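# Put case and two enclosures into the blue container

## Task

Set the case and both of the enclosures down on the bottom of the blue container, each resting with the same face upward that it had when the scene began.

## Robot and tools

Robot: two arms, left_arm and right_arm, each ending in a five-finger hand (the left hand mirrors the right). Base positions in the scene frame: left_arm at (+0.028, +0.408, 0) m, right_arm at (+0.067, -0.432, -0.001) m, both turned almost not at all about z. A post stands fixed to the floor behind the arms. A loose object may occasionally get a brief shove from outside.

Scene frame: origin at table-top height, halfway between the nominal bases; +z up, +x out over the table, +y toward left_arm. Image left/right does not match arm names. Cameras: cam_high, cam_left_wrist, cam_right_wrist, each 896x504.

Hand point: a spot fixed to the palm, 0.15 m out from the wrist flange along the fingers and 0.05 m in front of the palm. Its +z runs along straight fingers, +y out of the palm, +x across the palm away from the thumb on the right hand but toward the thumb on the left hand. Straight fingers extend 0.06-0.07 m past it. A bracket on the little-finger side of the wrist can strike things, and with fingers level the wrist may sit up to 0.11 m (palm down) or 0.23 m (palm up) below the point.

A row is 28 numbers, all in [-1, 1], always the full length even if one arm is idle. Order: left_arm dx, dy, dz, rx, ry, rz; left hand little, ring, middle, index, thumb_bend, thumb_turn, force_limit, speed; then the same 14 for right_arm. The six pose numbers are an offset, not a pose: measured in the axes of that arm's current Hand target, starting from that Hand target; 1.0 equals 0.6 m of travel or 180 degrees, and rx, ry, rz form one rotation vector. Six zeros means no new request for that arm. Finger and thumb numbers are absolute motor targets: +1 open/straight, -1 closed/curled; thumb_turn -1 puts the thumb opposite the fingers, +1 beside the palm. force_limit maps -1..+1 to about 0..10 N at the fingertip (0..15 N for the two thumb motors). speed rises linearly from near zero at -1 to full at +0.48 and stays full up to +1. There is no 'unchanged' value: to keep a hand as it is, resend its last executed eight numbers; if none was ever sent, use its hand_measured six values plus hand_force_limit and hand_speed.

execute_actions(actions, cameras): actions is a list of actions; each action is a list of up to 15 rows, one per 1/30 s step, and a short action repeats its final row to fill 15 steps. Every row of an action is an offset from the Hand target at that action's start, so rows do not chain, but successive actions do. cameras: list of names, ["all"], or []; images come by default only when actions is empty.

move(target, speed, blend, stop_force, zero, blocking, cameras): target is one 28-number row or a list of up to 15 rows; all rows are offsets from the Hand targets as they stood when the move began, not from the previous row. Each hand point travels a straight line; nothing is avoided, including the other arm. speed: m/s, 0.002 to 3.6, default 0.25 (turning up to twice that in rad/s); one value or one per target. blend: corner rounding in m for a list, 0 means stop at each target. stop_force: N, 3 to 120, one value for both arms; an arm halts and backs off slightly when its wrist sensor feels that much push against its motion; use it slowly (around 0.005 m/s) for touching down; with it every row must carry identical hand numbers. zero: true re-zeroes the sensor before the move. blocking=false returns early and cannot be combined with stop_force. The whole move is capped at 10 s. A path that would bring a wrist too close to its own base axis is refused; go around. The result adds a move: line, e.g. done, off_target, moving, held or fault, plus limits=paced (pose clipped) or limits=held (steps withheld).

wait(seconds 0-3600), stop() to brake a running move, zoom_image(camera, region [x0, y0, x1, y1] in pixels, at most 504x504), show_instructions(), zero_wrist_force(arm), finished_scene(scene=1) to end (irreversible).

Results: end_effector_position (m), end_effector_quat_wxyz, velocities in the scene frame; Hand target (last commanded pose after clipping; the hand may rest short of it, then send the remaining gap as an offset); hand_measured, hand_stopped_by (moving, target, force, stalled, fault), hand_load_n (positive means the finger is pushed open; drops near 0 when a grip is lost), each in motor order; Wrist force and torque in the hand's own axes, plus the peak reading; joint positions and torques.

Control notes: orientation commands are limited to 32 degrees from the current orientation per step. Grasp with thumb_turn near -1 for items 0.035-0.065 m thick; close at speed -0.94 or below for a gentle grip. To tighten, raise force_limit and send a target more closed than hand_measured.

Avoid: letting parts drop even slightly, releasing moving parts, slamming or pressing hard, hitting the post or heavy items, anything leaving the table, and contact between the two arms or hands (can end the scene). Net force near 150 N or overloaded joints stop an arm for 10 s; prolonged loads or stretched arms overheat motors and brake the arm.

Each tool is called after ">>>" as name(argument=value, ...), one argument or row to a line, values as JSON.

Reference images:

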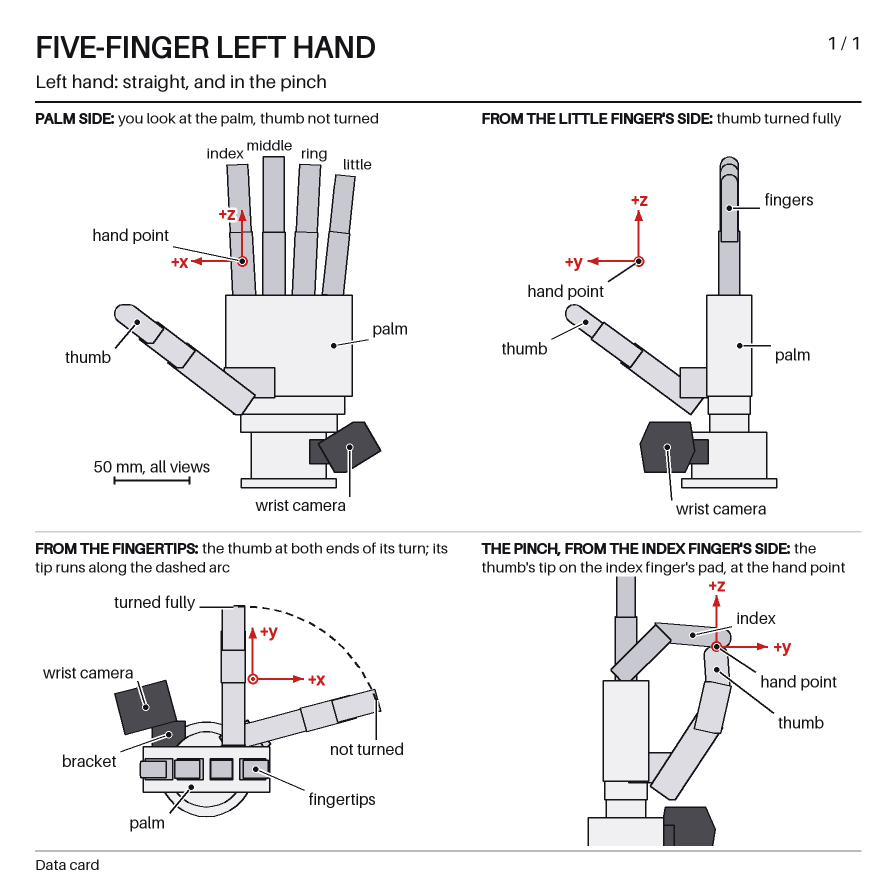

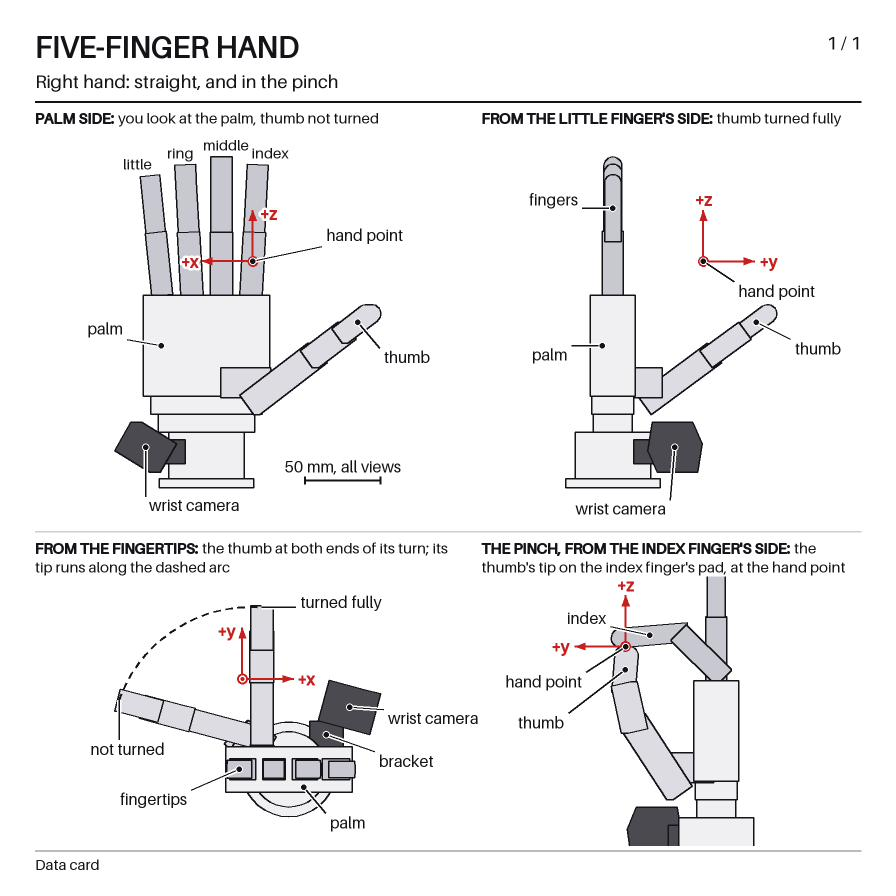

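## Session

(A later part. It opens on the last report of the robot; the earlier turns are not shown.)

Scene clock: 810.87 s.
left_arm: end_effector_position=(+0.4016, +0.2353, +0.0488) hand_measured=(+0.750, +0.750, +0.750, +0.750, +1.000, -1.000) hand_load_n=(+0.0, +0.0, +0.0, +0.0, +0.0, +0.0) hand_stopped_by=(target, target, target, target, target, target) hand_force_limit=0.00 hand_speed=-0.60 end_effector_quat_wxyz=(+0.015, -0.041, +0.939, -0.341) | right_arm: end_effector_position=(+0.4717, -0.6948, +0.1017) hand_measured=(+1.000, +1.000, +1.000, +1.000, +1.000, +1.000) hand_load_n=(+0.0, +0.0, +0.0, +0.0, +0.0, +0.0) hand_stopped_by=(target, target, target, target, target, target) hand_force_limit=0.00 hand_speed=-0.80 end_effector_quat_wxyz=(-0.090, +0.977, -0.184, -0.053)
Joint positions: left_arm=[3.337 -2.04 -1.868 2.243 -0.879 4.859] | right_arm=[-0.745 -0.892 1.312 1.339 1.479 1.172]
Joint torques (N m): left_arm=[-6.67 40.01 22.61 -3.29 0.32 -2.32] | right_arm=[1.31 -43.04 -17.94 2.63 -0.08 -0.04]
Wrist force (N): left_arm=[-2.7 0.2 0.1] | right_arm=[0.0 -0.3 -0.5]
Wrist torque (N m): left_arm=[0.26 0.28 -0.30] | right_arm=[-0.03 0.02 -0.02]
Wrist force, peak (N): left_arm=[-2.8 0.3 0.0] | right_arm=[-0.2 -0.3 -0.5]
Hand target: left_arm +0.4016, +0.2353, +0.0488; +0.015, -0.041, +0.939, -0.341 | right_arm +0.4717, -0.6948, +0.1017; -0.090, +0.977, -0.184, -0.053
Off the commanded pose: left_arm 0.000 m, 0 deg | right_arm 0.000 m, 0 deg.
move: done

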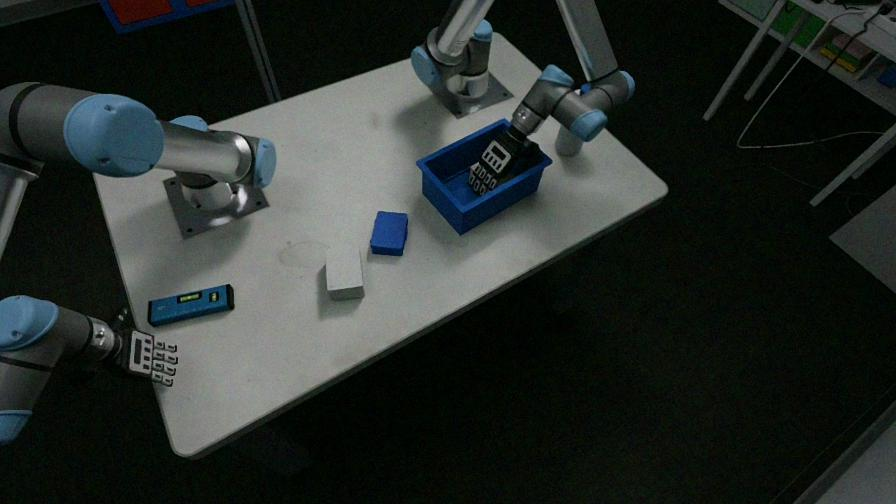

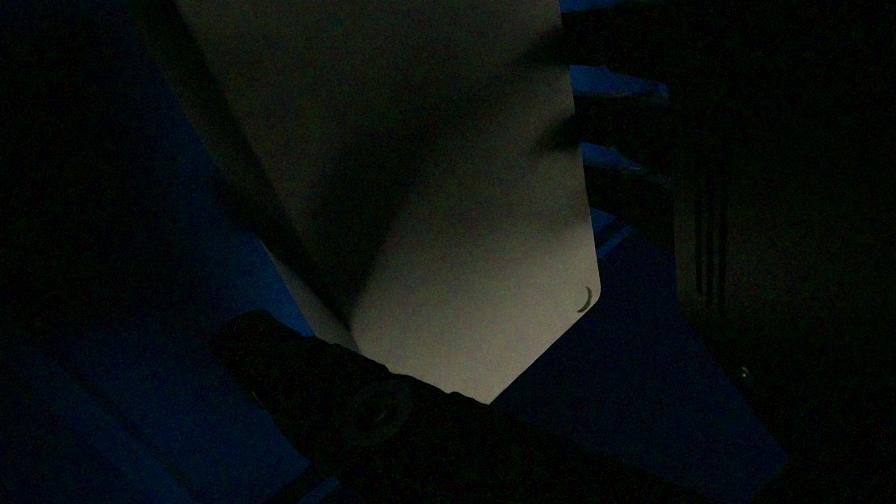

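>>> move(
  target=[
    [0, -0.0536, -0.0638, 0, 0, 0, 0.75, 0.75, 0.75, 0.75, 1, -1, 0.0, -0.6, 0, 0, 0, 0, 0, 0, 1, 1, 1, 1, 1, 1, 0.0, -0.8],
    [0, -0.0692, -0.0508, -0.0556, 0, 0, 0.6, 0.6, 0.6, 0.6, -1, -1, 0.0, 0.0, 0, 0, 0, 0, 0, 0, 1, 1, 1, 1, 1, 1, 0.0, -0.8],
  ],
  speed=0.08,
  cameras=["cam_high", "cam_left_wrist"],
)

>>> zoom_image(
  camera="cam_high",
  region=[400, 60, 600, 250],
)

Scene clock: 839.37 s.
left_arm: end_effector_position=(+0.4026, +0.2231, +0.0988) hand_measured=(+0.600, +0.600, +0.600, +0.600, -0.934, -1.000) hand_load_n=(+0.0, +0.0, +0.0, +0.0, +7.5, +0.5) hand_stopped_by=(target, target, target, target, force, target) hand_force_limit=0.00 hand_speed=0.00 end_effector_quat_wxyz=(+0.011, -0.042, +0.965, -0.258) | right_arm: end_effector_position=(+0.4717, -0.6948, +0.1017) hand_measured=(+1.000, +1.000, +1.000, +1.000, +1.000, +1.000) hand_load_n=(+0.0, +0.0, +0.0, +0.0, +0.0, +0.0) hand_stopped_by=(target, target, target, target, target, target) hand_force_limit=0.00 hand_speed=-0.80 end_effector_quat_wxyz=(-0.090, +0.977, -0.184, -0.053)
Joint positions: left_arm=[3.196 -1.956 -1.748 2.15 -1.048 4.68] | right_arm=[-0.745 -0.892 1.312 1.339 1.479 1.172]
Joint torques (N m): left_arm=[-7.52 20.96 25.54 -1.53 -1.04 -2.7] | right_arm=[0.57 -43.39 -18.31 2.63 -0.07 -0.03]
Wrist force (N): left_arm=[-2.4 0.0 -0.5] | right_arm=[-0.5 -0.2 -0.5]
Wrist torque (N m): left_arm=[0.22 0.20 -0.07] | right_arm=[-0.02 0.09 -0.05]
Wrist force, peak (N): left_arm=[-3.2 0.0 0.0] | right_arm=[0.1 0.2 -0.8]
Hand target: left_arm +0.4026, +0.2231, +0.0988; +0.011, -0.042, +0.965, -0.258 | right_arm +0.4717, -0.6948, +0.1017; -0.090, +0.977, -0.184, -0.053
Off the commanded pose: left_arm 0.000 m, 0 deg | right_arm 0.000 m, 0 deg.
move: done

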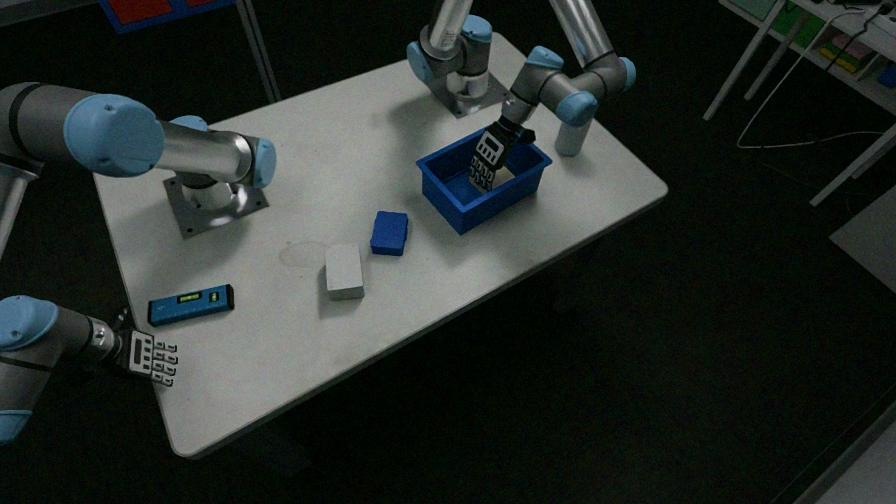

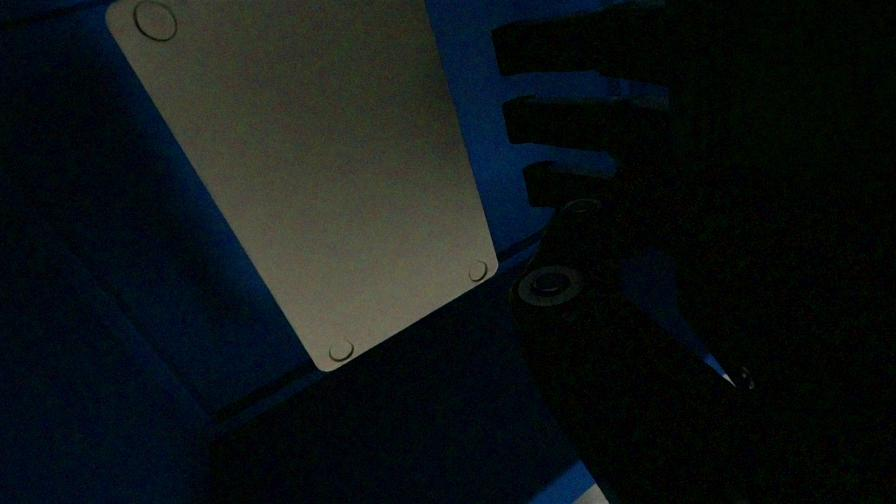

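Scaled by 2.520.

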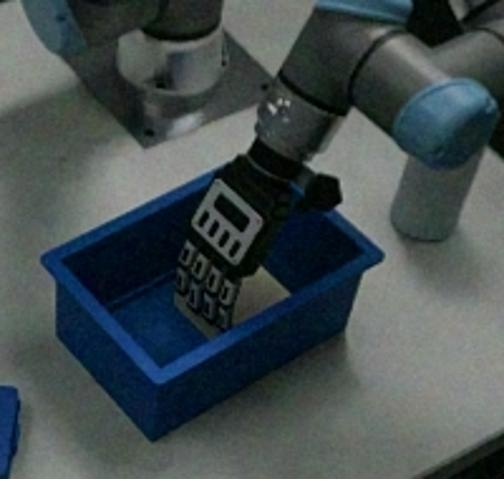

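>>> move(
  target=[0, 0.0336, 0.0582, 0, 0, 0, 0.6, 0.6, 0.6, 0.6, -0.8, -1, 0.0, 0.0, 0, 0, 0, 0, 0, 0, 1, 1, 1, 1, 1, 1, 0.0, -0.8],
  speed=0.04,
  stop_force=4,
  cameras=["cam_left_wrist"],
)

Scene clock: 853.27 s.
left_arm: end_effector_position=(+0.4026, +0.2232, +0.0585) hand_measured=(+0.600, +0.600, +0.600, +0.600, -0.800, -1.000) hand_load_n=(+0.0, +0.0, +0.0, +0.0, +0.0, +0.0) hand_stopped_by=(target, target, target, target, target, target) hand_force_limit=0.00 hand_speed=0.00 end_effector_quat_wxyz=(+0.011, -0.042, +0.965, -0.258) | right_arm: end_effector_position=(+0.4717, -0.6948, +0.1017) hand_measured=(+1.000, +1.000, +1.000, +1.000, +1.000, +1.000) hand_load_n=(-0.5, +0.0, +0.0, +0.0, +0.0, +0.0) hand_stopped_by=(target, target, target, target, target, target) hand_force_limit=0.00 hand_speed=-0.80 end_effector_quat_wxyz=(-0.090, +0.977, -0.184, -0.053)
Joint positions: left_arm=[3.197 -2.012 -1.789 2.246 -1.048 4.68] | right_arm=[-0.745 -0.892 1.312 1.339 1.479 1.172]
Joint torques (N m): left_arm=[-4.26 21.88 6.35 -0.92 -0.08 -2.37] | right_arm=[1.12 -43.03 -19.2 2.67 -0.06 -0.17]
Wrist force (N): left_arm=[-2.5 0.1 0.0] | right_arm=[-0.2 -0.3 -0.5]
Wrist torque (N m): left_arm=[0.20 0.23 -0.08] | right_arm=[-0.02 0.04 -0.03]
Wrist force, peak (N): left_arm=[-2.8 0.1 -0.2] | right_arm=[-0.2 -0.4 -0.7]
Hand target: left_arm +0.4026, +0.2232, +0.0585; +0.011, -0.042, +0.965, -0.258 | right_arm +0.4717, -0.6948, +0.1017; -0.090, +0.977, -0.184, -0.053
Off the commanded pose: left_arm 0.000 m, 0 deg | right_arm 0.000 m, 0 deg.
move: done

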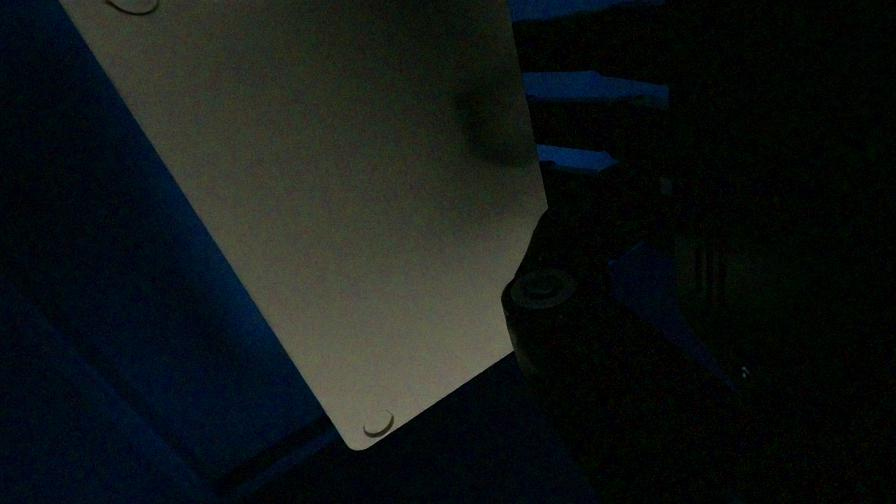

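>>> move(
  target=[0, 0.0866, -0.05, 0, 0, 0, 0.6, 0.6, 0.6, 0.6, -0.8, -1, 0.0, 0.0, 0, 0, 0, 0, 0, 0, 1, 1, 1, 1, 1, 1, 0.0, -0.8],
  speed=0.04,
  stop_force=4,
  cameras=["cam_high", "cam_left_wrist"],
)

>>> zoom_image(
  camera="cam_high",
  region=[400, 60, 600, 250],
)

Scene clock: 863.77 s.
left_arm: end_effector_position=(+0.3974, +0.2829, +0.0586) hand_measured=(+0.600, +0.600, +0.600, +0.600, -0.800, -1.000) hand_load_n=(+0.0, +0.0, +0.0, +0.5, +0.0, +0.0) hand_stopped_by=(target, target, target, target, target, target) hand_force_limit=0.00 hand_speed=0.00 end_effector_quat_wxyz=(+0.011, -0.042, +0.965, -0.258) | right_arm: end_effector_position=(+0.4717, -0.6948, +0.1017) hand_measured=(+1.000, +1.000, +1.000, +1.000, +1.000, +1.000) hand_load_n=(+0.0, +0.0, +0.0, +0.0, -0.5, +0.0) hand_stopped_by=(target, target, target, target, target, target) hand_force_limit=0.00 hand_speed=-0.80 end_effector_quat_wxyz=(-0.090, +0.977, -0.184, -0.053)
Joint positions: left_arm=[3.353 -1.991 -1.851 2.197 -1.053 4.861] | right_arm=[-0.745 -0.892 1.312 1.339 1.479 1.172]
Joint torques (N m): left_arm=[7.11 38.69 5.94 -3.59 -1.13 2.49] | right_arm=[1.11 -43.51 -17.72 2.56 0.09 -0.08]
Wrist force (N): left_arm=[-2.4 -0.3 0.4] | right_arm=[-0.1 -0.3 -0.5]
Wrist torque (N m): left_arm=[0.22 0.23 -0.27] | right_arm=[-0.03 0.02 -0.02]
Wrist force, peak (N): left_arm=[-3.0 -0.7 0.3] | right_arm=[0.0 -0.1 -0.8]
Hand target: left_arm +0.3974, +0.2829, +0.0586; +0.011, -0.042, +0.965, -0.258 | right_arm +0.4717, -0.6948, +0.1017; -0.090, +0.977, -0.184, -0.053
Off the commanded pose: left_arm 0.000 m, 0 deg | right_arm 0.000 m, 0 deg.
move: done

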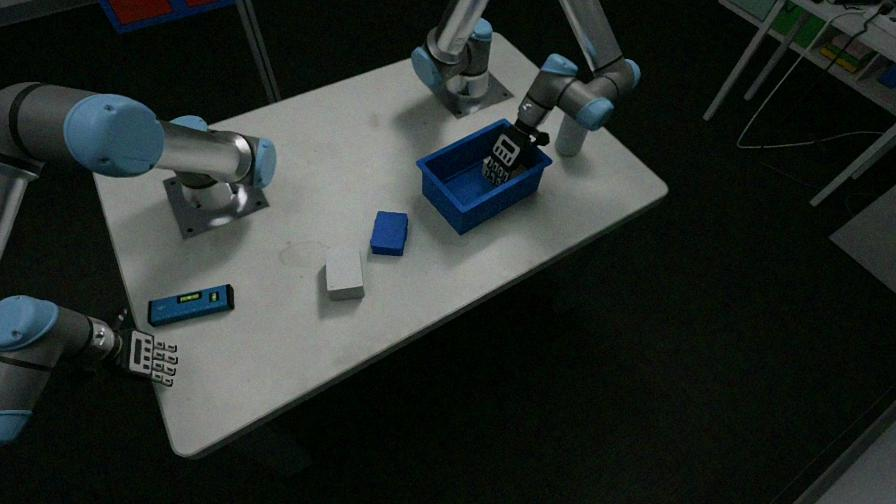

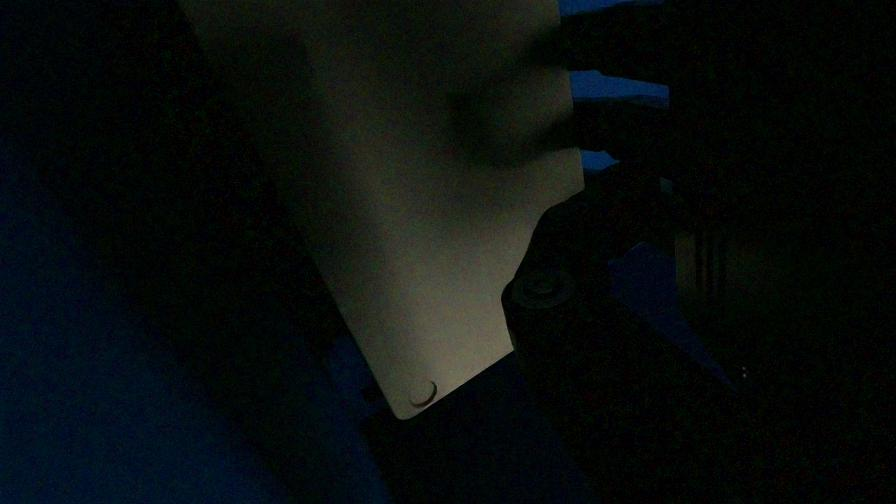

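Scaled by 2.520.

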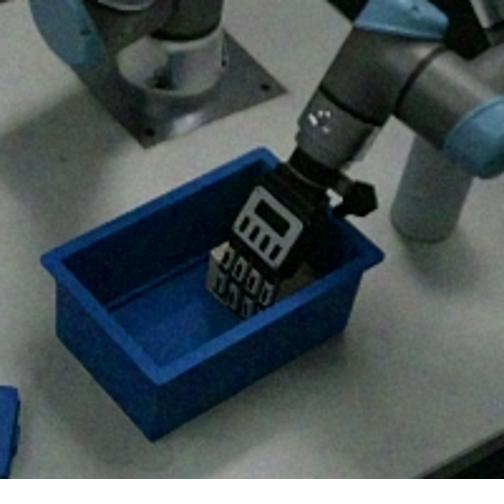

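>>> move(
  target=[0, 0.0289, -0.01667, 0, 0, 0, 0.6, 0.6, 0.6, 0.6, -0.8, -1, 0.0, 0.0, 0, 0, 0, 0, 0, 0, 1, 1, 1, 1, 1, 1, 0.0, -0.8],
  speed=0.02,
  stop_force=3,
  cameras=["cam_high", "cam_left_wrist"],
)

>>> zoom_image(
  camera="cam_high",
  region=[400, 60, 600, 250],
)

Scene clock: 869.20 s.
left_arm: end_effector_position=(+0.3957, +0.3029, +0.0586) hand_measured=(+0.600, +0.600, +0.600, +0.600, -0.800, -1.000) hand_load_n=(+0.0, +0.5, +1.0, +1.0, +0.0, +0.0) hand_stopped_by=(target, target, target, target, target, target) hand_force_limit=0.00 hand_speed=0.00 end_effector_quat_wxyz=(+0.011, -0.042, +0.965, -0.258) | right_arm: end_effector_position=(+0.4717, -0.6948, +0.1017) hand_measured=(+1.000, +1.000, +1.000, +1.000, +1.000, +1.000) hand_load_n=(+0.0, +0.0, +0.0, +0.0, +0.0, +0.0) hand_stopped_by=(target, target, target, target, target, target) hand_force_limit=0.00 hand_speed=-0.80 end_effector_quat_wxyz=(-0.090, +0.977, -0.184, -0.053)
Joint positions: left_arm=[3.406 -1.988 -1.866 2.179 -1.057 4.922] | right_arm=[-0.745 -0.892 1.312 1.339 1.479 1.172]
Joint torques (N m): left_arm=[8.17 38.91 5.82 -3.41 -1.79 2.48] | right_arm=[0.93 -42.72 -18.71 2.68 0.09 0.02]
Wrist force (N): left_arm=[-3.2 -2.3 2.4] | right_arm=[-0.1 -0.3 -0.4]
Wrist torque (N m): left_arm=[0.12 0.39 -0.28] | right_arm=[-0.04 0.03 -0.02]
Wrist force, peak (N): left_arm=[-3.2 -3.4 0.9] | right_arm=[-0.4 -0.4 -0.8]
Hand target: left_arm +0.3957, +0.3029, +0.0586; +0.011, -0.042, +0.965, -0.258 | right_arm +0.4717, -0.6948, +0.1017; -0.090, +0.977, -0.184, -0.053
Off the commanded pose: left_arm 0.000 m, 0 deg | right_arm 0.000 m, 0 deg.
move: done

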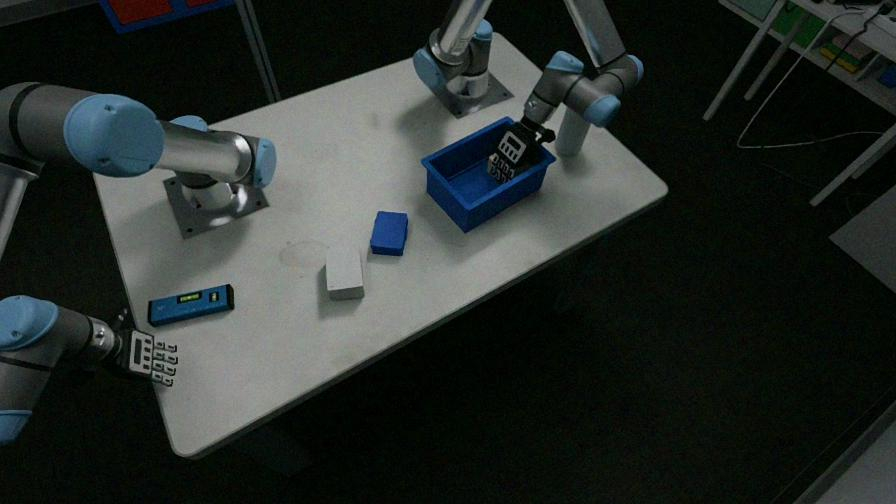

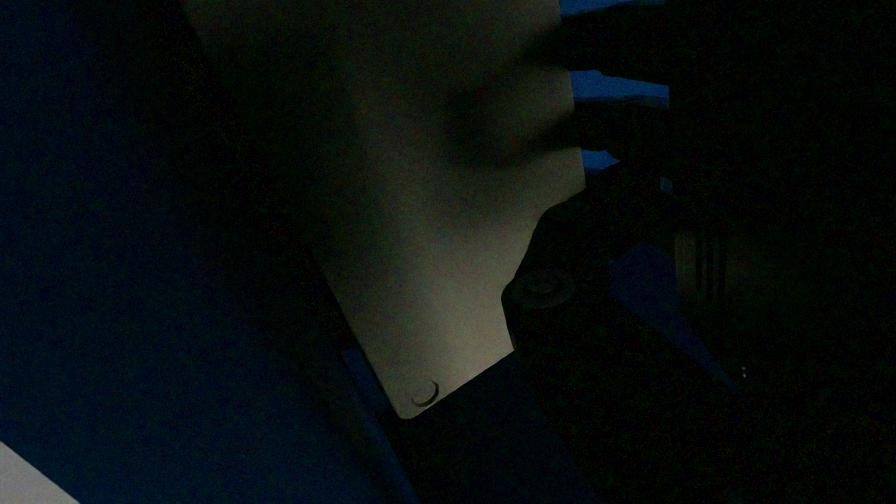

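Scaled by 2.520.

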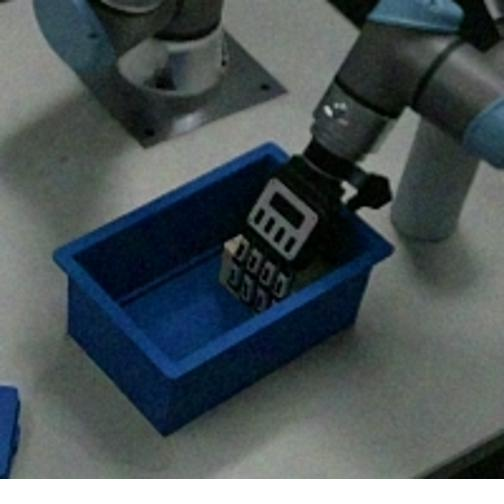

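>>> move(
  target=[
    [0, -0.0087, 0.005, 0, 0, 0, 0.6, 0.6, 0.6, 0.6, -0.8, -1, 0.0, 0.0, 0, 0, 0, 0, 0, 0, 1, 1, 1, 1, 1, 1, 0.0, -0.8],
    [0, -0.1753, -0.2837, 0, 0, 0, 0.6, 0.6, 0.6, 0.6, -0.8, -1, 0.0, 0.0, 0, 0, 0, 0, 0, 0, 1, 1, 1, 1, 1, 1, 0.0, -0.8],
    [-0.042, -0.4373, -0.4057, -0.0954, -0.1325, 0.1067, 0.6, 0.6, 0.6, 0.6, -0.8, -1, 0.0, 0.0, 0, 0, 0, 0, 0, 0, 1, 1, 1, 1, 1, 1, 0.0, -0.8],
  ],
  speed=[0.05, 0.12, 0.25],
  blend=[0, 0.04, 0],
  cameras=["cam_high", "cam_left_wrist"],
)

>>> zoom_image(
  camera="cam_left_wrist",
  region=[250, 80, 670, 460],
)

Scene clock: 892.60 s.
left_arm: end_effector_position=(+0.4299, +0.1997, +0.4005) hand_measured=(+0.600, +0.600, +0.600, +0.600, -0.800, -1.000) hand_load_n=(+0.0, +0.0, +0.0, +0.0, +0.0, +0.0) hand_stopped_by=(target, target, target, target, target, target) hand_force_limit=0.00 hand_speed=0.00 end_effector_quat_wxyz=(+0.245, +0.064, +0.963, -0.093) | right_arm: end_effector_position=(+0.4717, -0.6948, +0.1017) hand_measured=(+1.000, +1.000, +1.000, +1.000, +1.000, +1.000) hand_load_n=(+0.0, +0.0, +0.0, +0.0, -0.5, +0.0) hand_stopped_by=(target, target, target, target, target, target) hand_force_limit=0.00 hand_speed=-0.80 end_effector_quat_wxyz=(-0.090, +0.977, -0.184, -0.053)
Joint positions: left_arm=[2.883 -1.706 -1.162 1.82 -1.481 4.568] | right_arm=[-0.745 -0.892 1.312 1.339 1.479 1.172]
Joint torques (N m): left_arm=[-7.3 13.16 29.37 -2.45 -1.88 -2.64] | right_arm=[0.7 -43.13 -18.76 2.62 -0.11 -0.04]
Wrist force (N): left_arm=[-3.3 0.7 0.0] | right_arm=[0.0 -0.1 -0.5]
Wrist torque (N m): left_arm=[0.20 0.20 -0.18] | right_arm=[0.00 0.02 -0.01]
Wrist force, peak (N): left_arm=[-2.9 -3.3 1.3] | right_arm=[-0.4 -0.4 -0.8]
Hand target: left_arm +0.4300, +0.1997, +0.4005; +0.245, +0.065, +0.963, -0.093 | right_arm +0.4717, -0.6948, +0.1017; -0.090, +0.977, -0.184, -0.053
Off the commanded pose: left_arm 0.000 m, 0 deg | right_arm 0.000 m, 0 deg.
move: done

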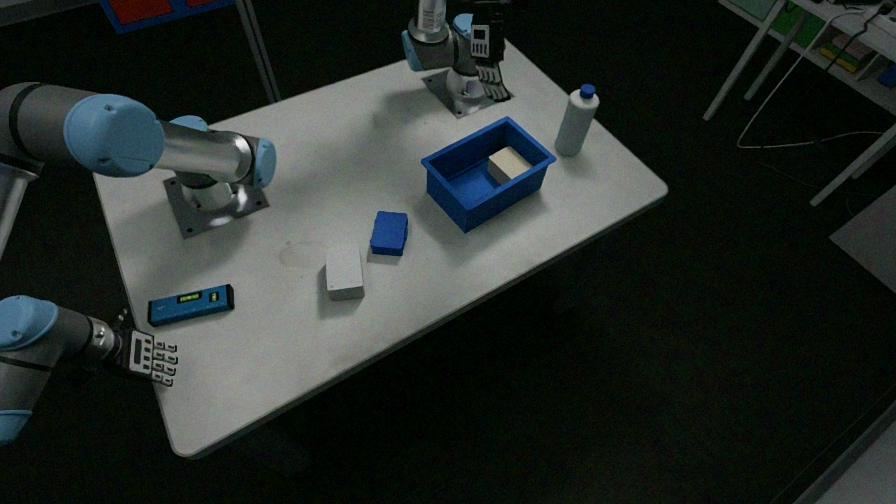

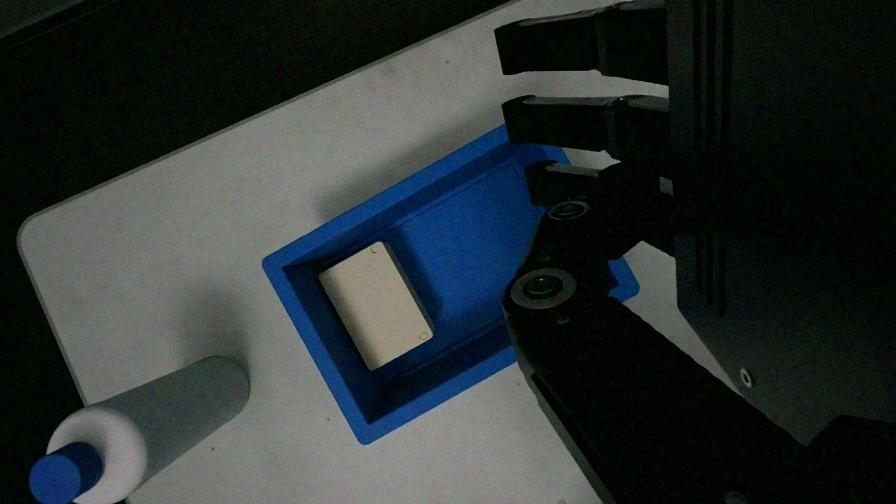

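Scaled by 1.200.

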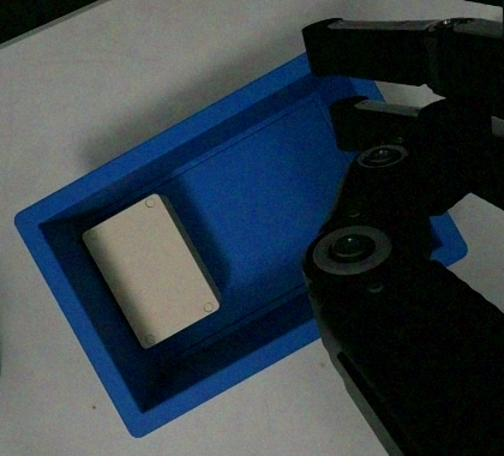

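>>> move(
  target=[0.1988, -0.3733, 0.495, 0.2464, 0.2237, 0.0708, 0.8, 0.8, 0.8, 0.8, 1, -1, 0.0, 0.2, 0, 0, 0, 0, 0, 0, 1, 1, 1, 1, 1, 1, 0.0, -0.8],
  speed=0.25,
  cameras=["cam_high", "cam_left_wrist"],
)

>>> zoom_image(
  camera="cam_high",
  region=[300, 130, 480, 300],
)

Scene clock: 966.57 s.
left_arm: end_effector_position=(+0.4244, -0.0719, +0.1198) hand_measured=(+0.800, +0.800, +0.800, +0.800, +1.000, -1.000) hand_load_n=(+0.0, +0.0, -0.5, +0.0, +0.0, +0.0) hand_stopped_by=(target, target, target, target, target, target) hand_force_limit=0.00 hand_speed=0.20 end_effector_quat_wxyz=(-0.126, +0.279, +0.869, -0.388) | right_arm: end_effector_position=(+0.4717, -0.6948, +0.1017) hand_measured=(+1.000, +1.000, +1.000, +1.000, +1.000, +1.000) hand_load_n=(+0.0, +0.0, +0.0, +0.0, +0.0, +0.0) hand_stopped_by=(target, target, target, target, target, target) hand_force_limit=0.00 hand_speed=-0.80 end_effector_quat_wxyz=(-0.090, +0.977, -0.184, -0.053)
Joint positions: left_arm=[2.707 -2.496 -0.924 1.638 -0.751 4.995] | right_arm=[-0.745 -0.892 1.312 1.339 1.479 1.172]
Joint torques (N m): left_arm=[-7 41.73 28.18 -3.45 3.37 2.57] | right_arm=[1.03 -43.01 -19.05 2.74 0.06 -0.07]
Wrist force (N): left_arm=[-2.9 0.2 0.3] | right_arm=[0.0 -0.1 -0.7]
Wrist torque (N m): left_arm=[0.26 0.31 -0.30] | right_arm=[0.02 0.03 -0.01]
Wrist force, peak (N): left_arm=[-3.7 0.7 0.2] | right_arm=[0.1 -0.1 -0.9]
Hand target: left_arm +0.4244, -0.0719, +0.1198; -0.126, +0.279, +0.869, -0.388 | right_arm +0.4717, -0.6948, +0.1017; -0.090, +0.977, -0.184, -0.053
Off the commanded pose: left_arm 0.000 m, 0 deg | right_arm 0.000 m, 0 deg.
move: done

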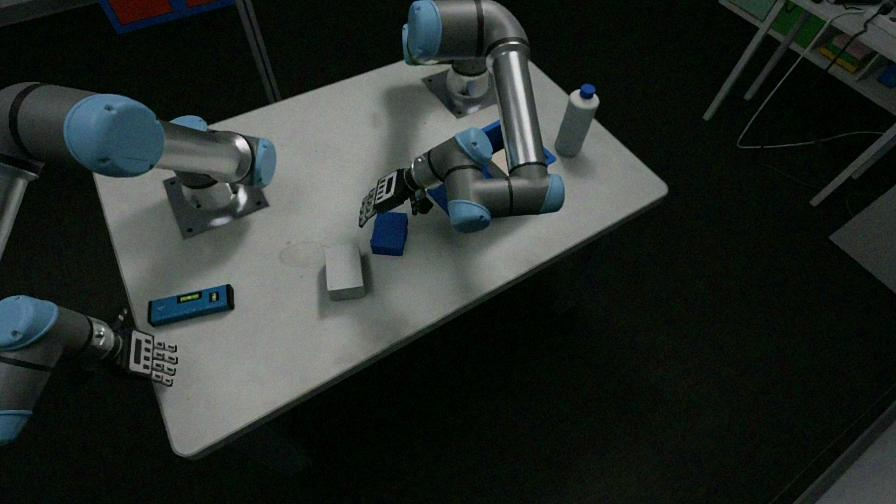

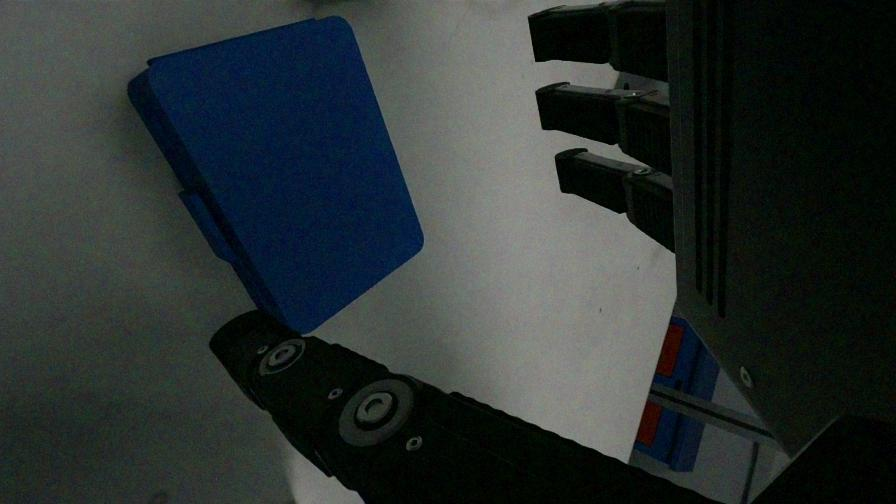

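Scaled by 2.800.

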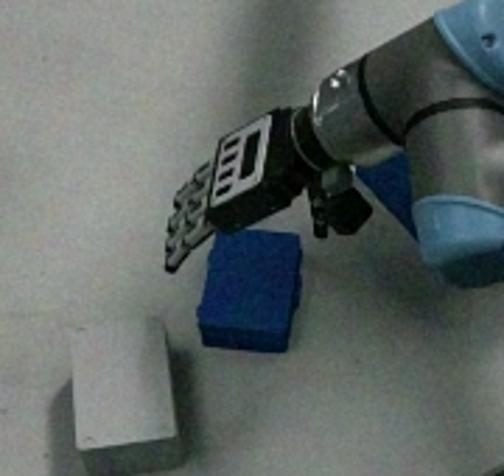

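>>> move(
  target=[0, 0.0741, 0.0667, 0, 0, 0, 0.8, 0.8, 0.8, 0.8, 1, -1, 0.0, 0.2, 0, 0, 0, 0, 0, 0, 1, 1, 1, 1, 1, 1, 0.0, -0.8],
  speed=0.08,
  stop_force=10,
  cameras=["cam_high", "cam_left_wrist"],
)

>>> zoom_image(
  camera="cam_high",
  region=[330, 90, 600, 290],
)

Scene clock: 1022.80 s.
left_arm: end_effector_position=(+0.4243, -0.0719, +0.0600) hand_measured=(+0.800, +0.800, +0.800, +0.800, +1.000, -1.000) hand_load_n=(+0.0, +0.0, -0.5, +0.0, +0.0, +0.0) hand_stopped_by=(target, target, target, target, target, target) hand_force_limit=0.00 hand_speed=0.20 end_effector_quat_wxyz=(-0.126, +0.279, +0.869, -0.388) | right_arm: end_effector_position=(+0.4717, -0.6948, +0.1017) hand_measured=(+1.000, +1.000, +1.000, +1.000, +1.000, +1.000) hand_load_n=(+0.0, +0.0, +0.0, +0.0, -0.5, +0.0) hand_stopped_by=(target, target, target, target, target, target) hand_force_limit=0.00 hand_speed=-0.80 end_effector_quat_wxyz=(-0.090, +0.977, -0.184, -0.053)
Joint positions: left_arm=[2.706 -2.552 -0.976 1.747 -0.751 4.995] | right_arm=[-0.745 -0.892 1.312 1.339 1.479 1.172]
Joint torques (N m): left_arm=[-7.72 41.99 9.16 -1.05 1.92 -2.72] | right_arm=[0.32 -42.62 -18.24 2.67 -0.05 -0.08]
Wrist force (N): left_arm=[-2.4 0.3 0.3] | right_arm=[-0.1 -0.3 -0.3]
Wrist torque (N m): left_arm=[0.26 0.25 -0.26] | right_arm=[-0.04 0.03 -0.03]
Wrist force, peak (N): left_arm=[-3.2 -0.1 0.1] | right_arm=[-0.2 -0.4 -0.9]
Hand target: left_arm +0.4243, -0.0720, +0.0600; -0.126, +0.279, +0.869, -0.388 | right_arm +0.4717, -0.6948, +0.1017; -0.090, +0.977, -0.184, -0.053
Off the commanded pose: left_arm 0.000 m, 0 deg | right_arm 0.000 m, 0 deg.
move: done

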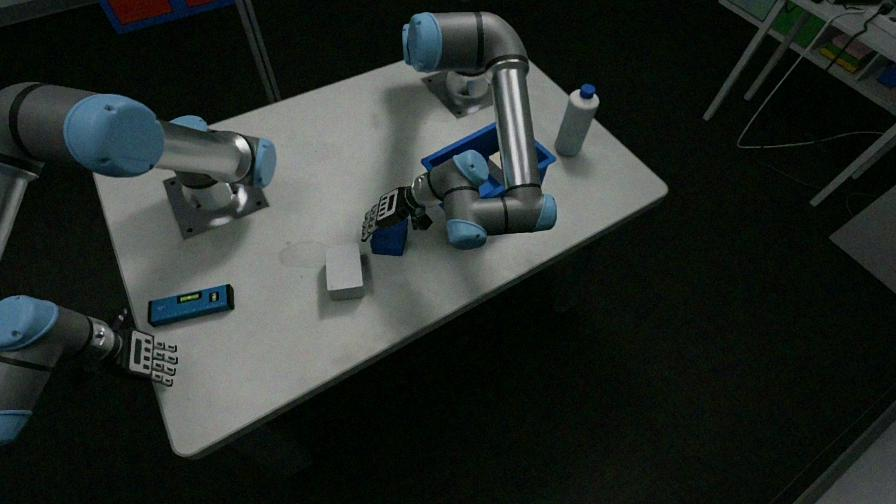

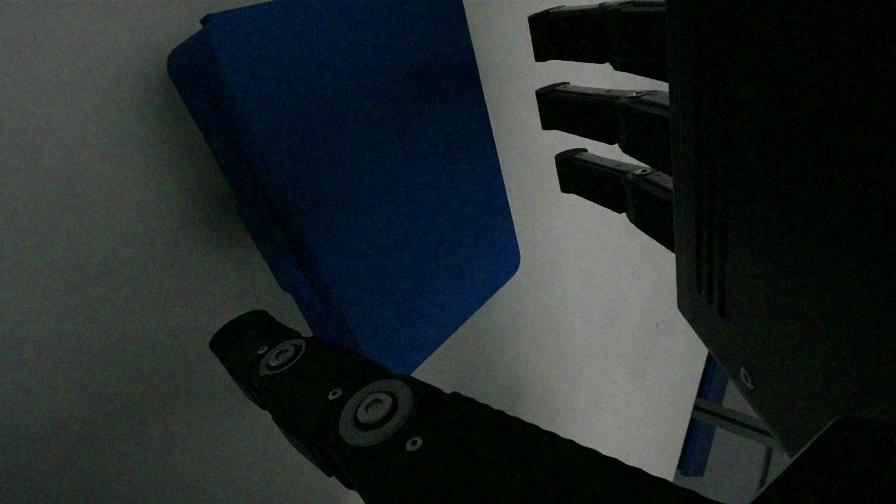

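Scaled by 1.867.

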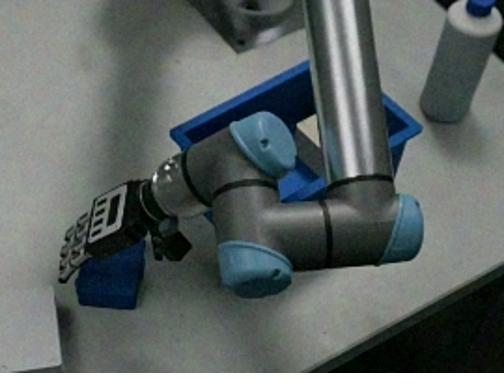

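>>> move(
  target=[0, 0.026, 0.0234, 0, 0, 0, 0.8, 0.8, 0.8, 0.8, 1, -1, 0.0, 0.2, 0, 0, 0, 0, 0, 0, 1, 1, 1, 1, 1, 1, 0.0, -0.8],
  speed=0.04,
  stop_force=5,
  cameras=["cam_high", "cam_left_wrist"],
)

Scene clock: 1040.13 s.
left_arm: end_effector_position=(+0.4242, -0.0720, +0.0390) hand_measured=(+0.800, +0.800, +0.800, +0.800, +1.000, -1.000) hand_load_n=(+0.0, +0.0, +0.0, +0.0, +0.0, +0.0) hand_stopped_by=(target, target, target, target, target, target) hand_force_limit=0.00 hand_speed=0.20 end_effector_quat_wxyz=(-0.126, +0.279, +0.869, -0.388) | right_arm: end_effector_position=(+0.4717, -0.6948, +0.1017) hand_measured=(+1.000, +1.000, +1.000, +1.000, +1.000, +1.000) hand_load_n=(+0.0, +0.0, +0.0, +0.0, +0.0, +0.0) hand_stopped_by=(target, target, target, target, target, target) hand_force_limit=0.00 hand_speed=-0.80 end_effector_quat_wxyz=(-0.090, +0.977, -0.184, -0.053)
Joint positions: left_arm=[2.706 -2.576 -0.988 1.782 -0.751 4.995] | right_arm=[-0.745 -0.892 1.312 1.339 1.479 1.172]
Joint torques (N m): left_arm=[-7.62 42.18 8.81 -1.11 3.32 -2.67] | right_arm=[1.08 -42.69 -18.8 2.6 -0.05 -0.03]
Wrist force (N): left_arm=[-2.9 0.2 0.2] | right_arm=[0.1 -0.4 -0.2]
Wrist torque (N m): left_arm=[0.26 0.31 -0.27] | right_arm=[-0.07 -0.01 -0.01]
Wrist force, peak (N): left_arm=[-3.2 0.2 0.5] | right_arm=[-0.3 -0.1 -1.0]
Hand target: left_arm +0.4242, -0.0720, +0.0390; -0.126, +0.279, +0.869, -0.388 | right_arm +0.4717, -0.6948, +0.1017; -0.090, +0.977, -0.184, -0.053
Off the commanded pose: left_arm 0.000 m, 0 deg | right_arm 0.000 m, 0 deg.
move: done

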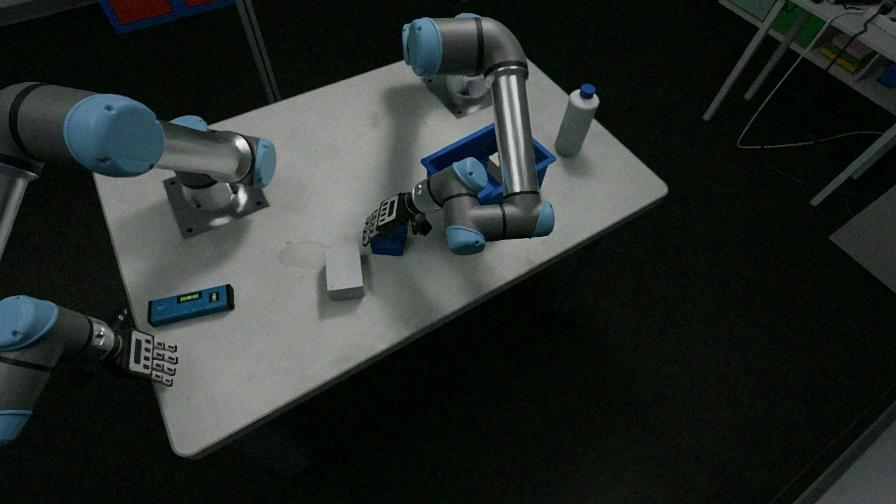

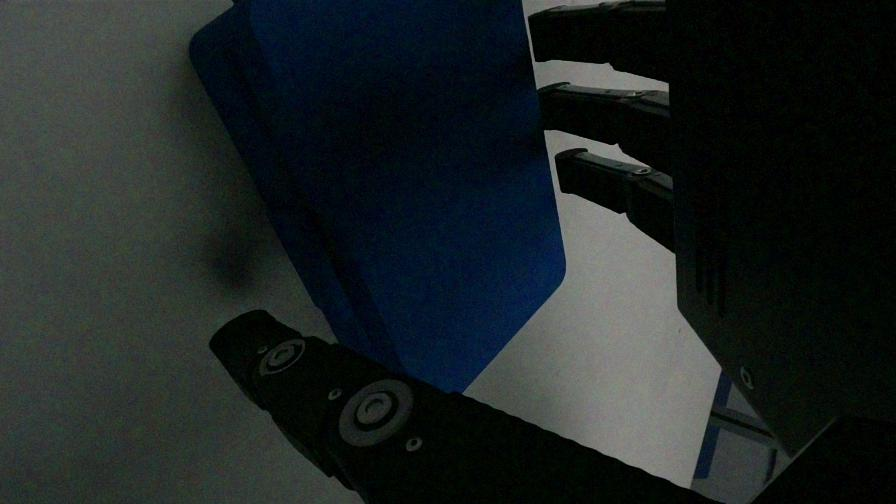

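>>> move(
  target=[0, 0, 0, 0, 0, 0, 0.6, 0.57, 0.5, 0.5, 1, -1, -0.4, -0.6, 0, 0, 0, 0, 0, 0, 1, 1, 1, 1, 1, 1, 0.0, -0.8],
  cameras=["cam_left_wrist"],
)

Scene clock: 1047.80 s.
left_arm: end_effector_position=(+0.4242, -0.0720, +0.0390) hand_measured=(+0.600, +0.570, +0.500, +0.500, +1.000, -1.000) hand_load_n=(+0.0, +0.0, +0.0, +0.0, +0.0, +0.0) hand_stopped_by=(target, target, target, target, target, target) hand_force_limit=-0.40 hand_speed=-0.60 end_effector_quat_wxyz=(-0.126, +0.279, +0.869, -0.388) | right_arm: end_effector_position=(+0.4717, -0.6948, +0.1017) hand_measured=(+1.000, +1.000, +1.000, +1.000, +1.000, +1.000) hand_load_n=(+0.0, +0.0, +0.0, +0.0, +0.0, +0.0) hand_stopped_by=(target, target, target, target, target, target) hand_force_limit=0.00 hand_speed=-0.80 end_effector_quat_wxyz=(-0.090, +0.977, -0.184, -0.053)
Joint positions: left_arm=[2.706 -2.576 -0.988 1.782 -0.751 4.995] | right_arm=[-0.745 -0.892 1.312 1.339 1.479 1.172]
Joint torques (N m): left_arm=[-5.32 42.86 8.67 -1.55 0.97 -2.75] | right_arm=[0.7 -42.92 -18.65 2.6 0.01 -0.18]
Wrist force (N): left_arm=[-2.7 -0.2 0.5] | right_arm=[-0.2 -0.6 -0.5]
Wrist torque (N m): left_arm=[0.25 0.28 -0.24] | right_arm=[-0.06 0.04 -0.04]
Wrist force, peak (N): left_arm=[-2.8 -3.2 0.1] | right_arm=[0.0 -0.3 -0.8]
Hand target: left_arm +0.4242, -0.0720, +0.0390; -0.126, +0.279, +0.869, -0.388 | right_arm +0.4717, -0.6948, +0.1017; -0.090, +0.977, -0.184, -0.053
Off the commanded pose: left_arm 0.000 m, 0 deg | right_arm 0.000 m, 0 deg.
move: done

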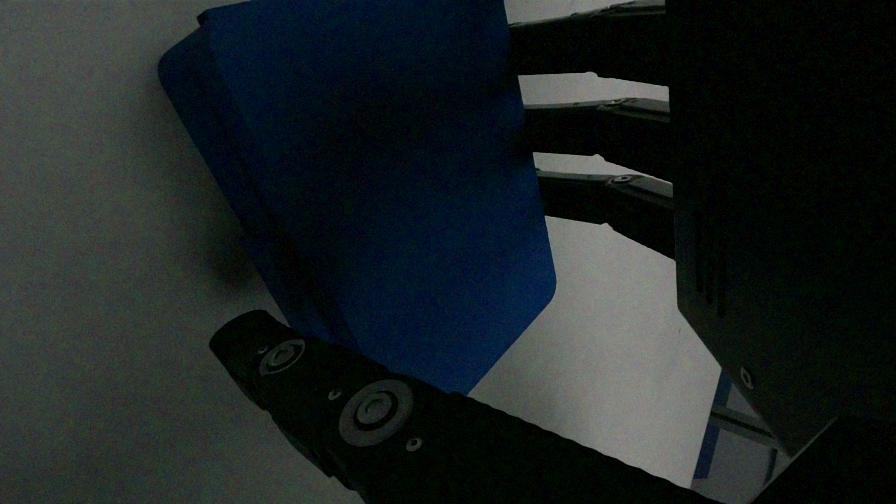

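>>> move(
  target=[0, 0, 0, 0, 0, 0, 0.75, 0.7, 0.5, 0.5, 1, -1, -0.4, -0.6, 0, 0, 0, 0, 0, 0, 1, 1, 1, 1, 1, 1, 0.0, -0.8],
)

>>> move(
  target=[0, 0, 0, 0, 0, 0, 0.75, 0.7, 0.5, 0.5, 0.2, -1, -0.1, -0.85, 0, 0, 0, 0, 0, 0, 1, 1, 1, 1, 1, 1, 0.0, -0.8],
  cameras=["cam_high", "cam_left_wrist"],
)

Scene clock: 1056.93 s.
left_arm: end_effector_position=(+0.4242, -0.0720, +0.0390) hand_measured=(+0.750, +0.700, +0.500, +0.500, +1.000, -1.000) hand_load_n=(+0.0, +0.0, +0.0, +0.0, +0.0, +0.0) hand_stopped_by=(target, target, target, target, target, target) hand_force_limit=-0.40 hand_speed=-0.60 end_effector_quat_wxyz=(-0.126, +0.279, +0.869, -0.388) | right_arm: end_effector_position=(+0.4717, -0.6948, +0.1017) hand_measured=(+1.000, +1.000, +1.000, +1.000, +1.000, +1.000) hand_load_n=(+0.0, +0.0, +0.0, +0.0, +0.0, +0.0) hand_stopped_by=(target, target, target, target, target, target) hand_force_limit=0.00 hand_speed=-0.80 end_effector_quat_wxyz=(-0.090, +0.977, -0.184, -0.053)
Joint positions: left_arm=[2.706 -2.576 -0.988 1.782 -0.751 4.995] | right_arm=[-0.745 -0.892 1.312 1.339 1.479 1.172]
Joint torques (N m): left_arm=[5.95 46.2 10.26 -3.1 -0.65 -2.75] | right_arm=[0.61 -42.39 -18.55 2.61 0.13 -0.03]
Wrist force (N): left_arm=[-3.0 -0.3 0.5] | right_arm=[-0.1 -0.3 -0.2]
Wrist torque (N m): left_arm=[0.25 0.31 -0.25] | right_arm=[-0.04 0.02 -0.03]
Wrist force, peak (N): left_arm=[-3.1 -0.7 0.5] | right_arm=[0.0 -0.5 -1.0]
Hand target: left_arm +0.4242, -0.0720, +0.0390; -0.126, +0.279, +0.869, -0.388 | right_arm +0.4717, -0.6948, +0.1017; -0.090, +0.977, -0.184, -0.053
Off the commanded pose: left_arm 0.000 m, 0 deg | right_arm 0.000 m, 0 deg.
move: done

Scene clock: 1058.37 s.
left_arm: end_effector_position=(+0.4242, -0.0720, +0.0390) hand_measured=(+0.750, +0.700, +0.500, +0.500, +0.748, -1.000) hand_load_n=(-0.5, +0.0, +2.5, +2.0, +7.0, +0.5) hand_stopped_by=(target, target, target, target, force, target) hand_force_limit=-0.10 hand_speed=-0.85 end_effector_quat_wxyz=(-0.126, +0.279, +0.869, -0.388) | right_arm: end_effector_position=(+0.4717, -0.6948, +0.1017) hand_measured=(+1.000, +1.000, +1.000, +1.000, +1.000, +1.000) hand_load_n=(+0.0, +0.0, +0.0, +0.0, +0.0, +0.0) hand_stopped_by=(target, target, target, target, target, target) hand_force_limit=0.00 hand_speed=-0.80 end_effector_quat_wxyz=(-0.090, +0.977, -0.184, -0.053)
Joint positions: left_arm=[2.706 -2.576 -0.988 1.782 -0.751 4.995] | right_arm=[-0.745 -0.892 1.312 1.339 1.479 1.172]
Joint torques (N m): left_arm=[5.6 47.7 10.99 -3.19 -0.03 -2.69] | right_arm=[0.6 -43.02 -18.83 2.7 0.13 -0.06]
Wrist force (N): left_arm=[-2.7 1.1 0.8] | right_arm=[-0.2 -0.4 -0.6]
Wrist torque (N m): left_arm=[0.28 0.28 -0.27] | right_arm=[-0.05 0.04 -0.03]
Wrist force, peak (N): left_arm=[-2.9 2.1 1.5] | right_arm=[0.0 -0.3 -0.8]
Hand target: left_arm +0.4242, -0.0720, +0.0390; -0.126, +0.279, +0.869, -0.388 | right_arm +0.4717, -0.6948, +0.1017; -0.090, +0.977, -0.184, -0.053
Off the commanded pose: left_arm 0.000 m, 0 deg | right_arm 0.000 m, 0 deg.
move: done

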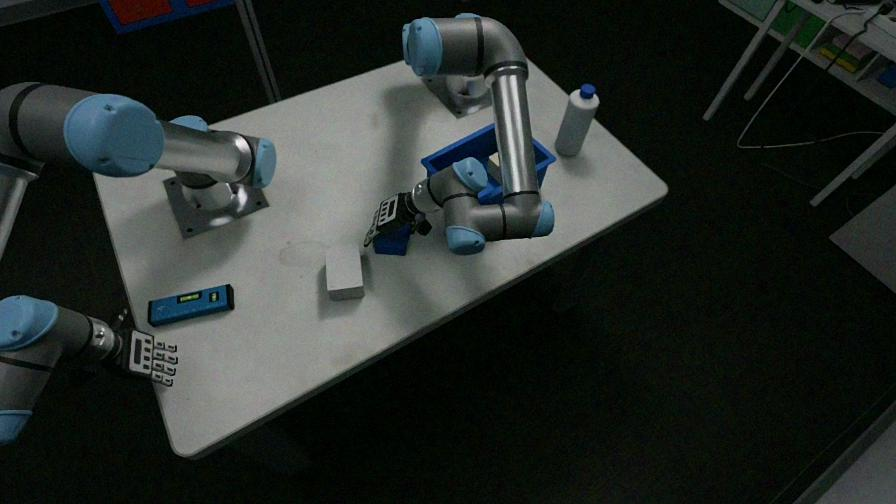

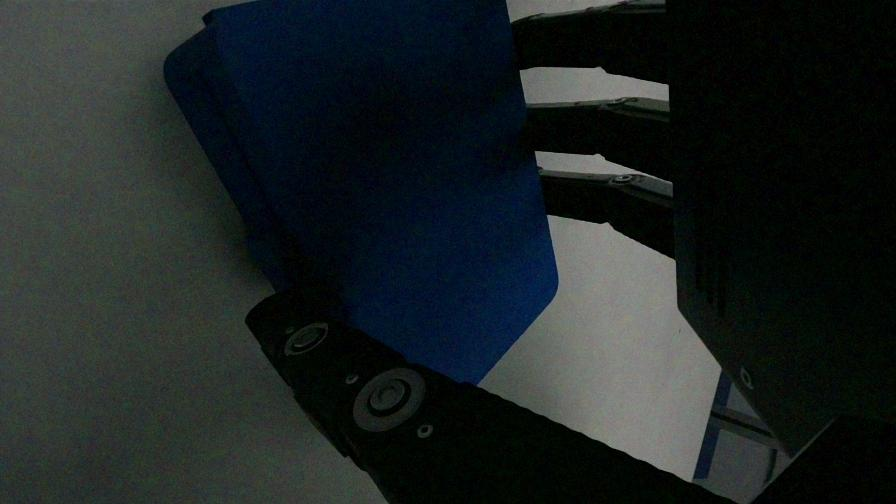

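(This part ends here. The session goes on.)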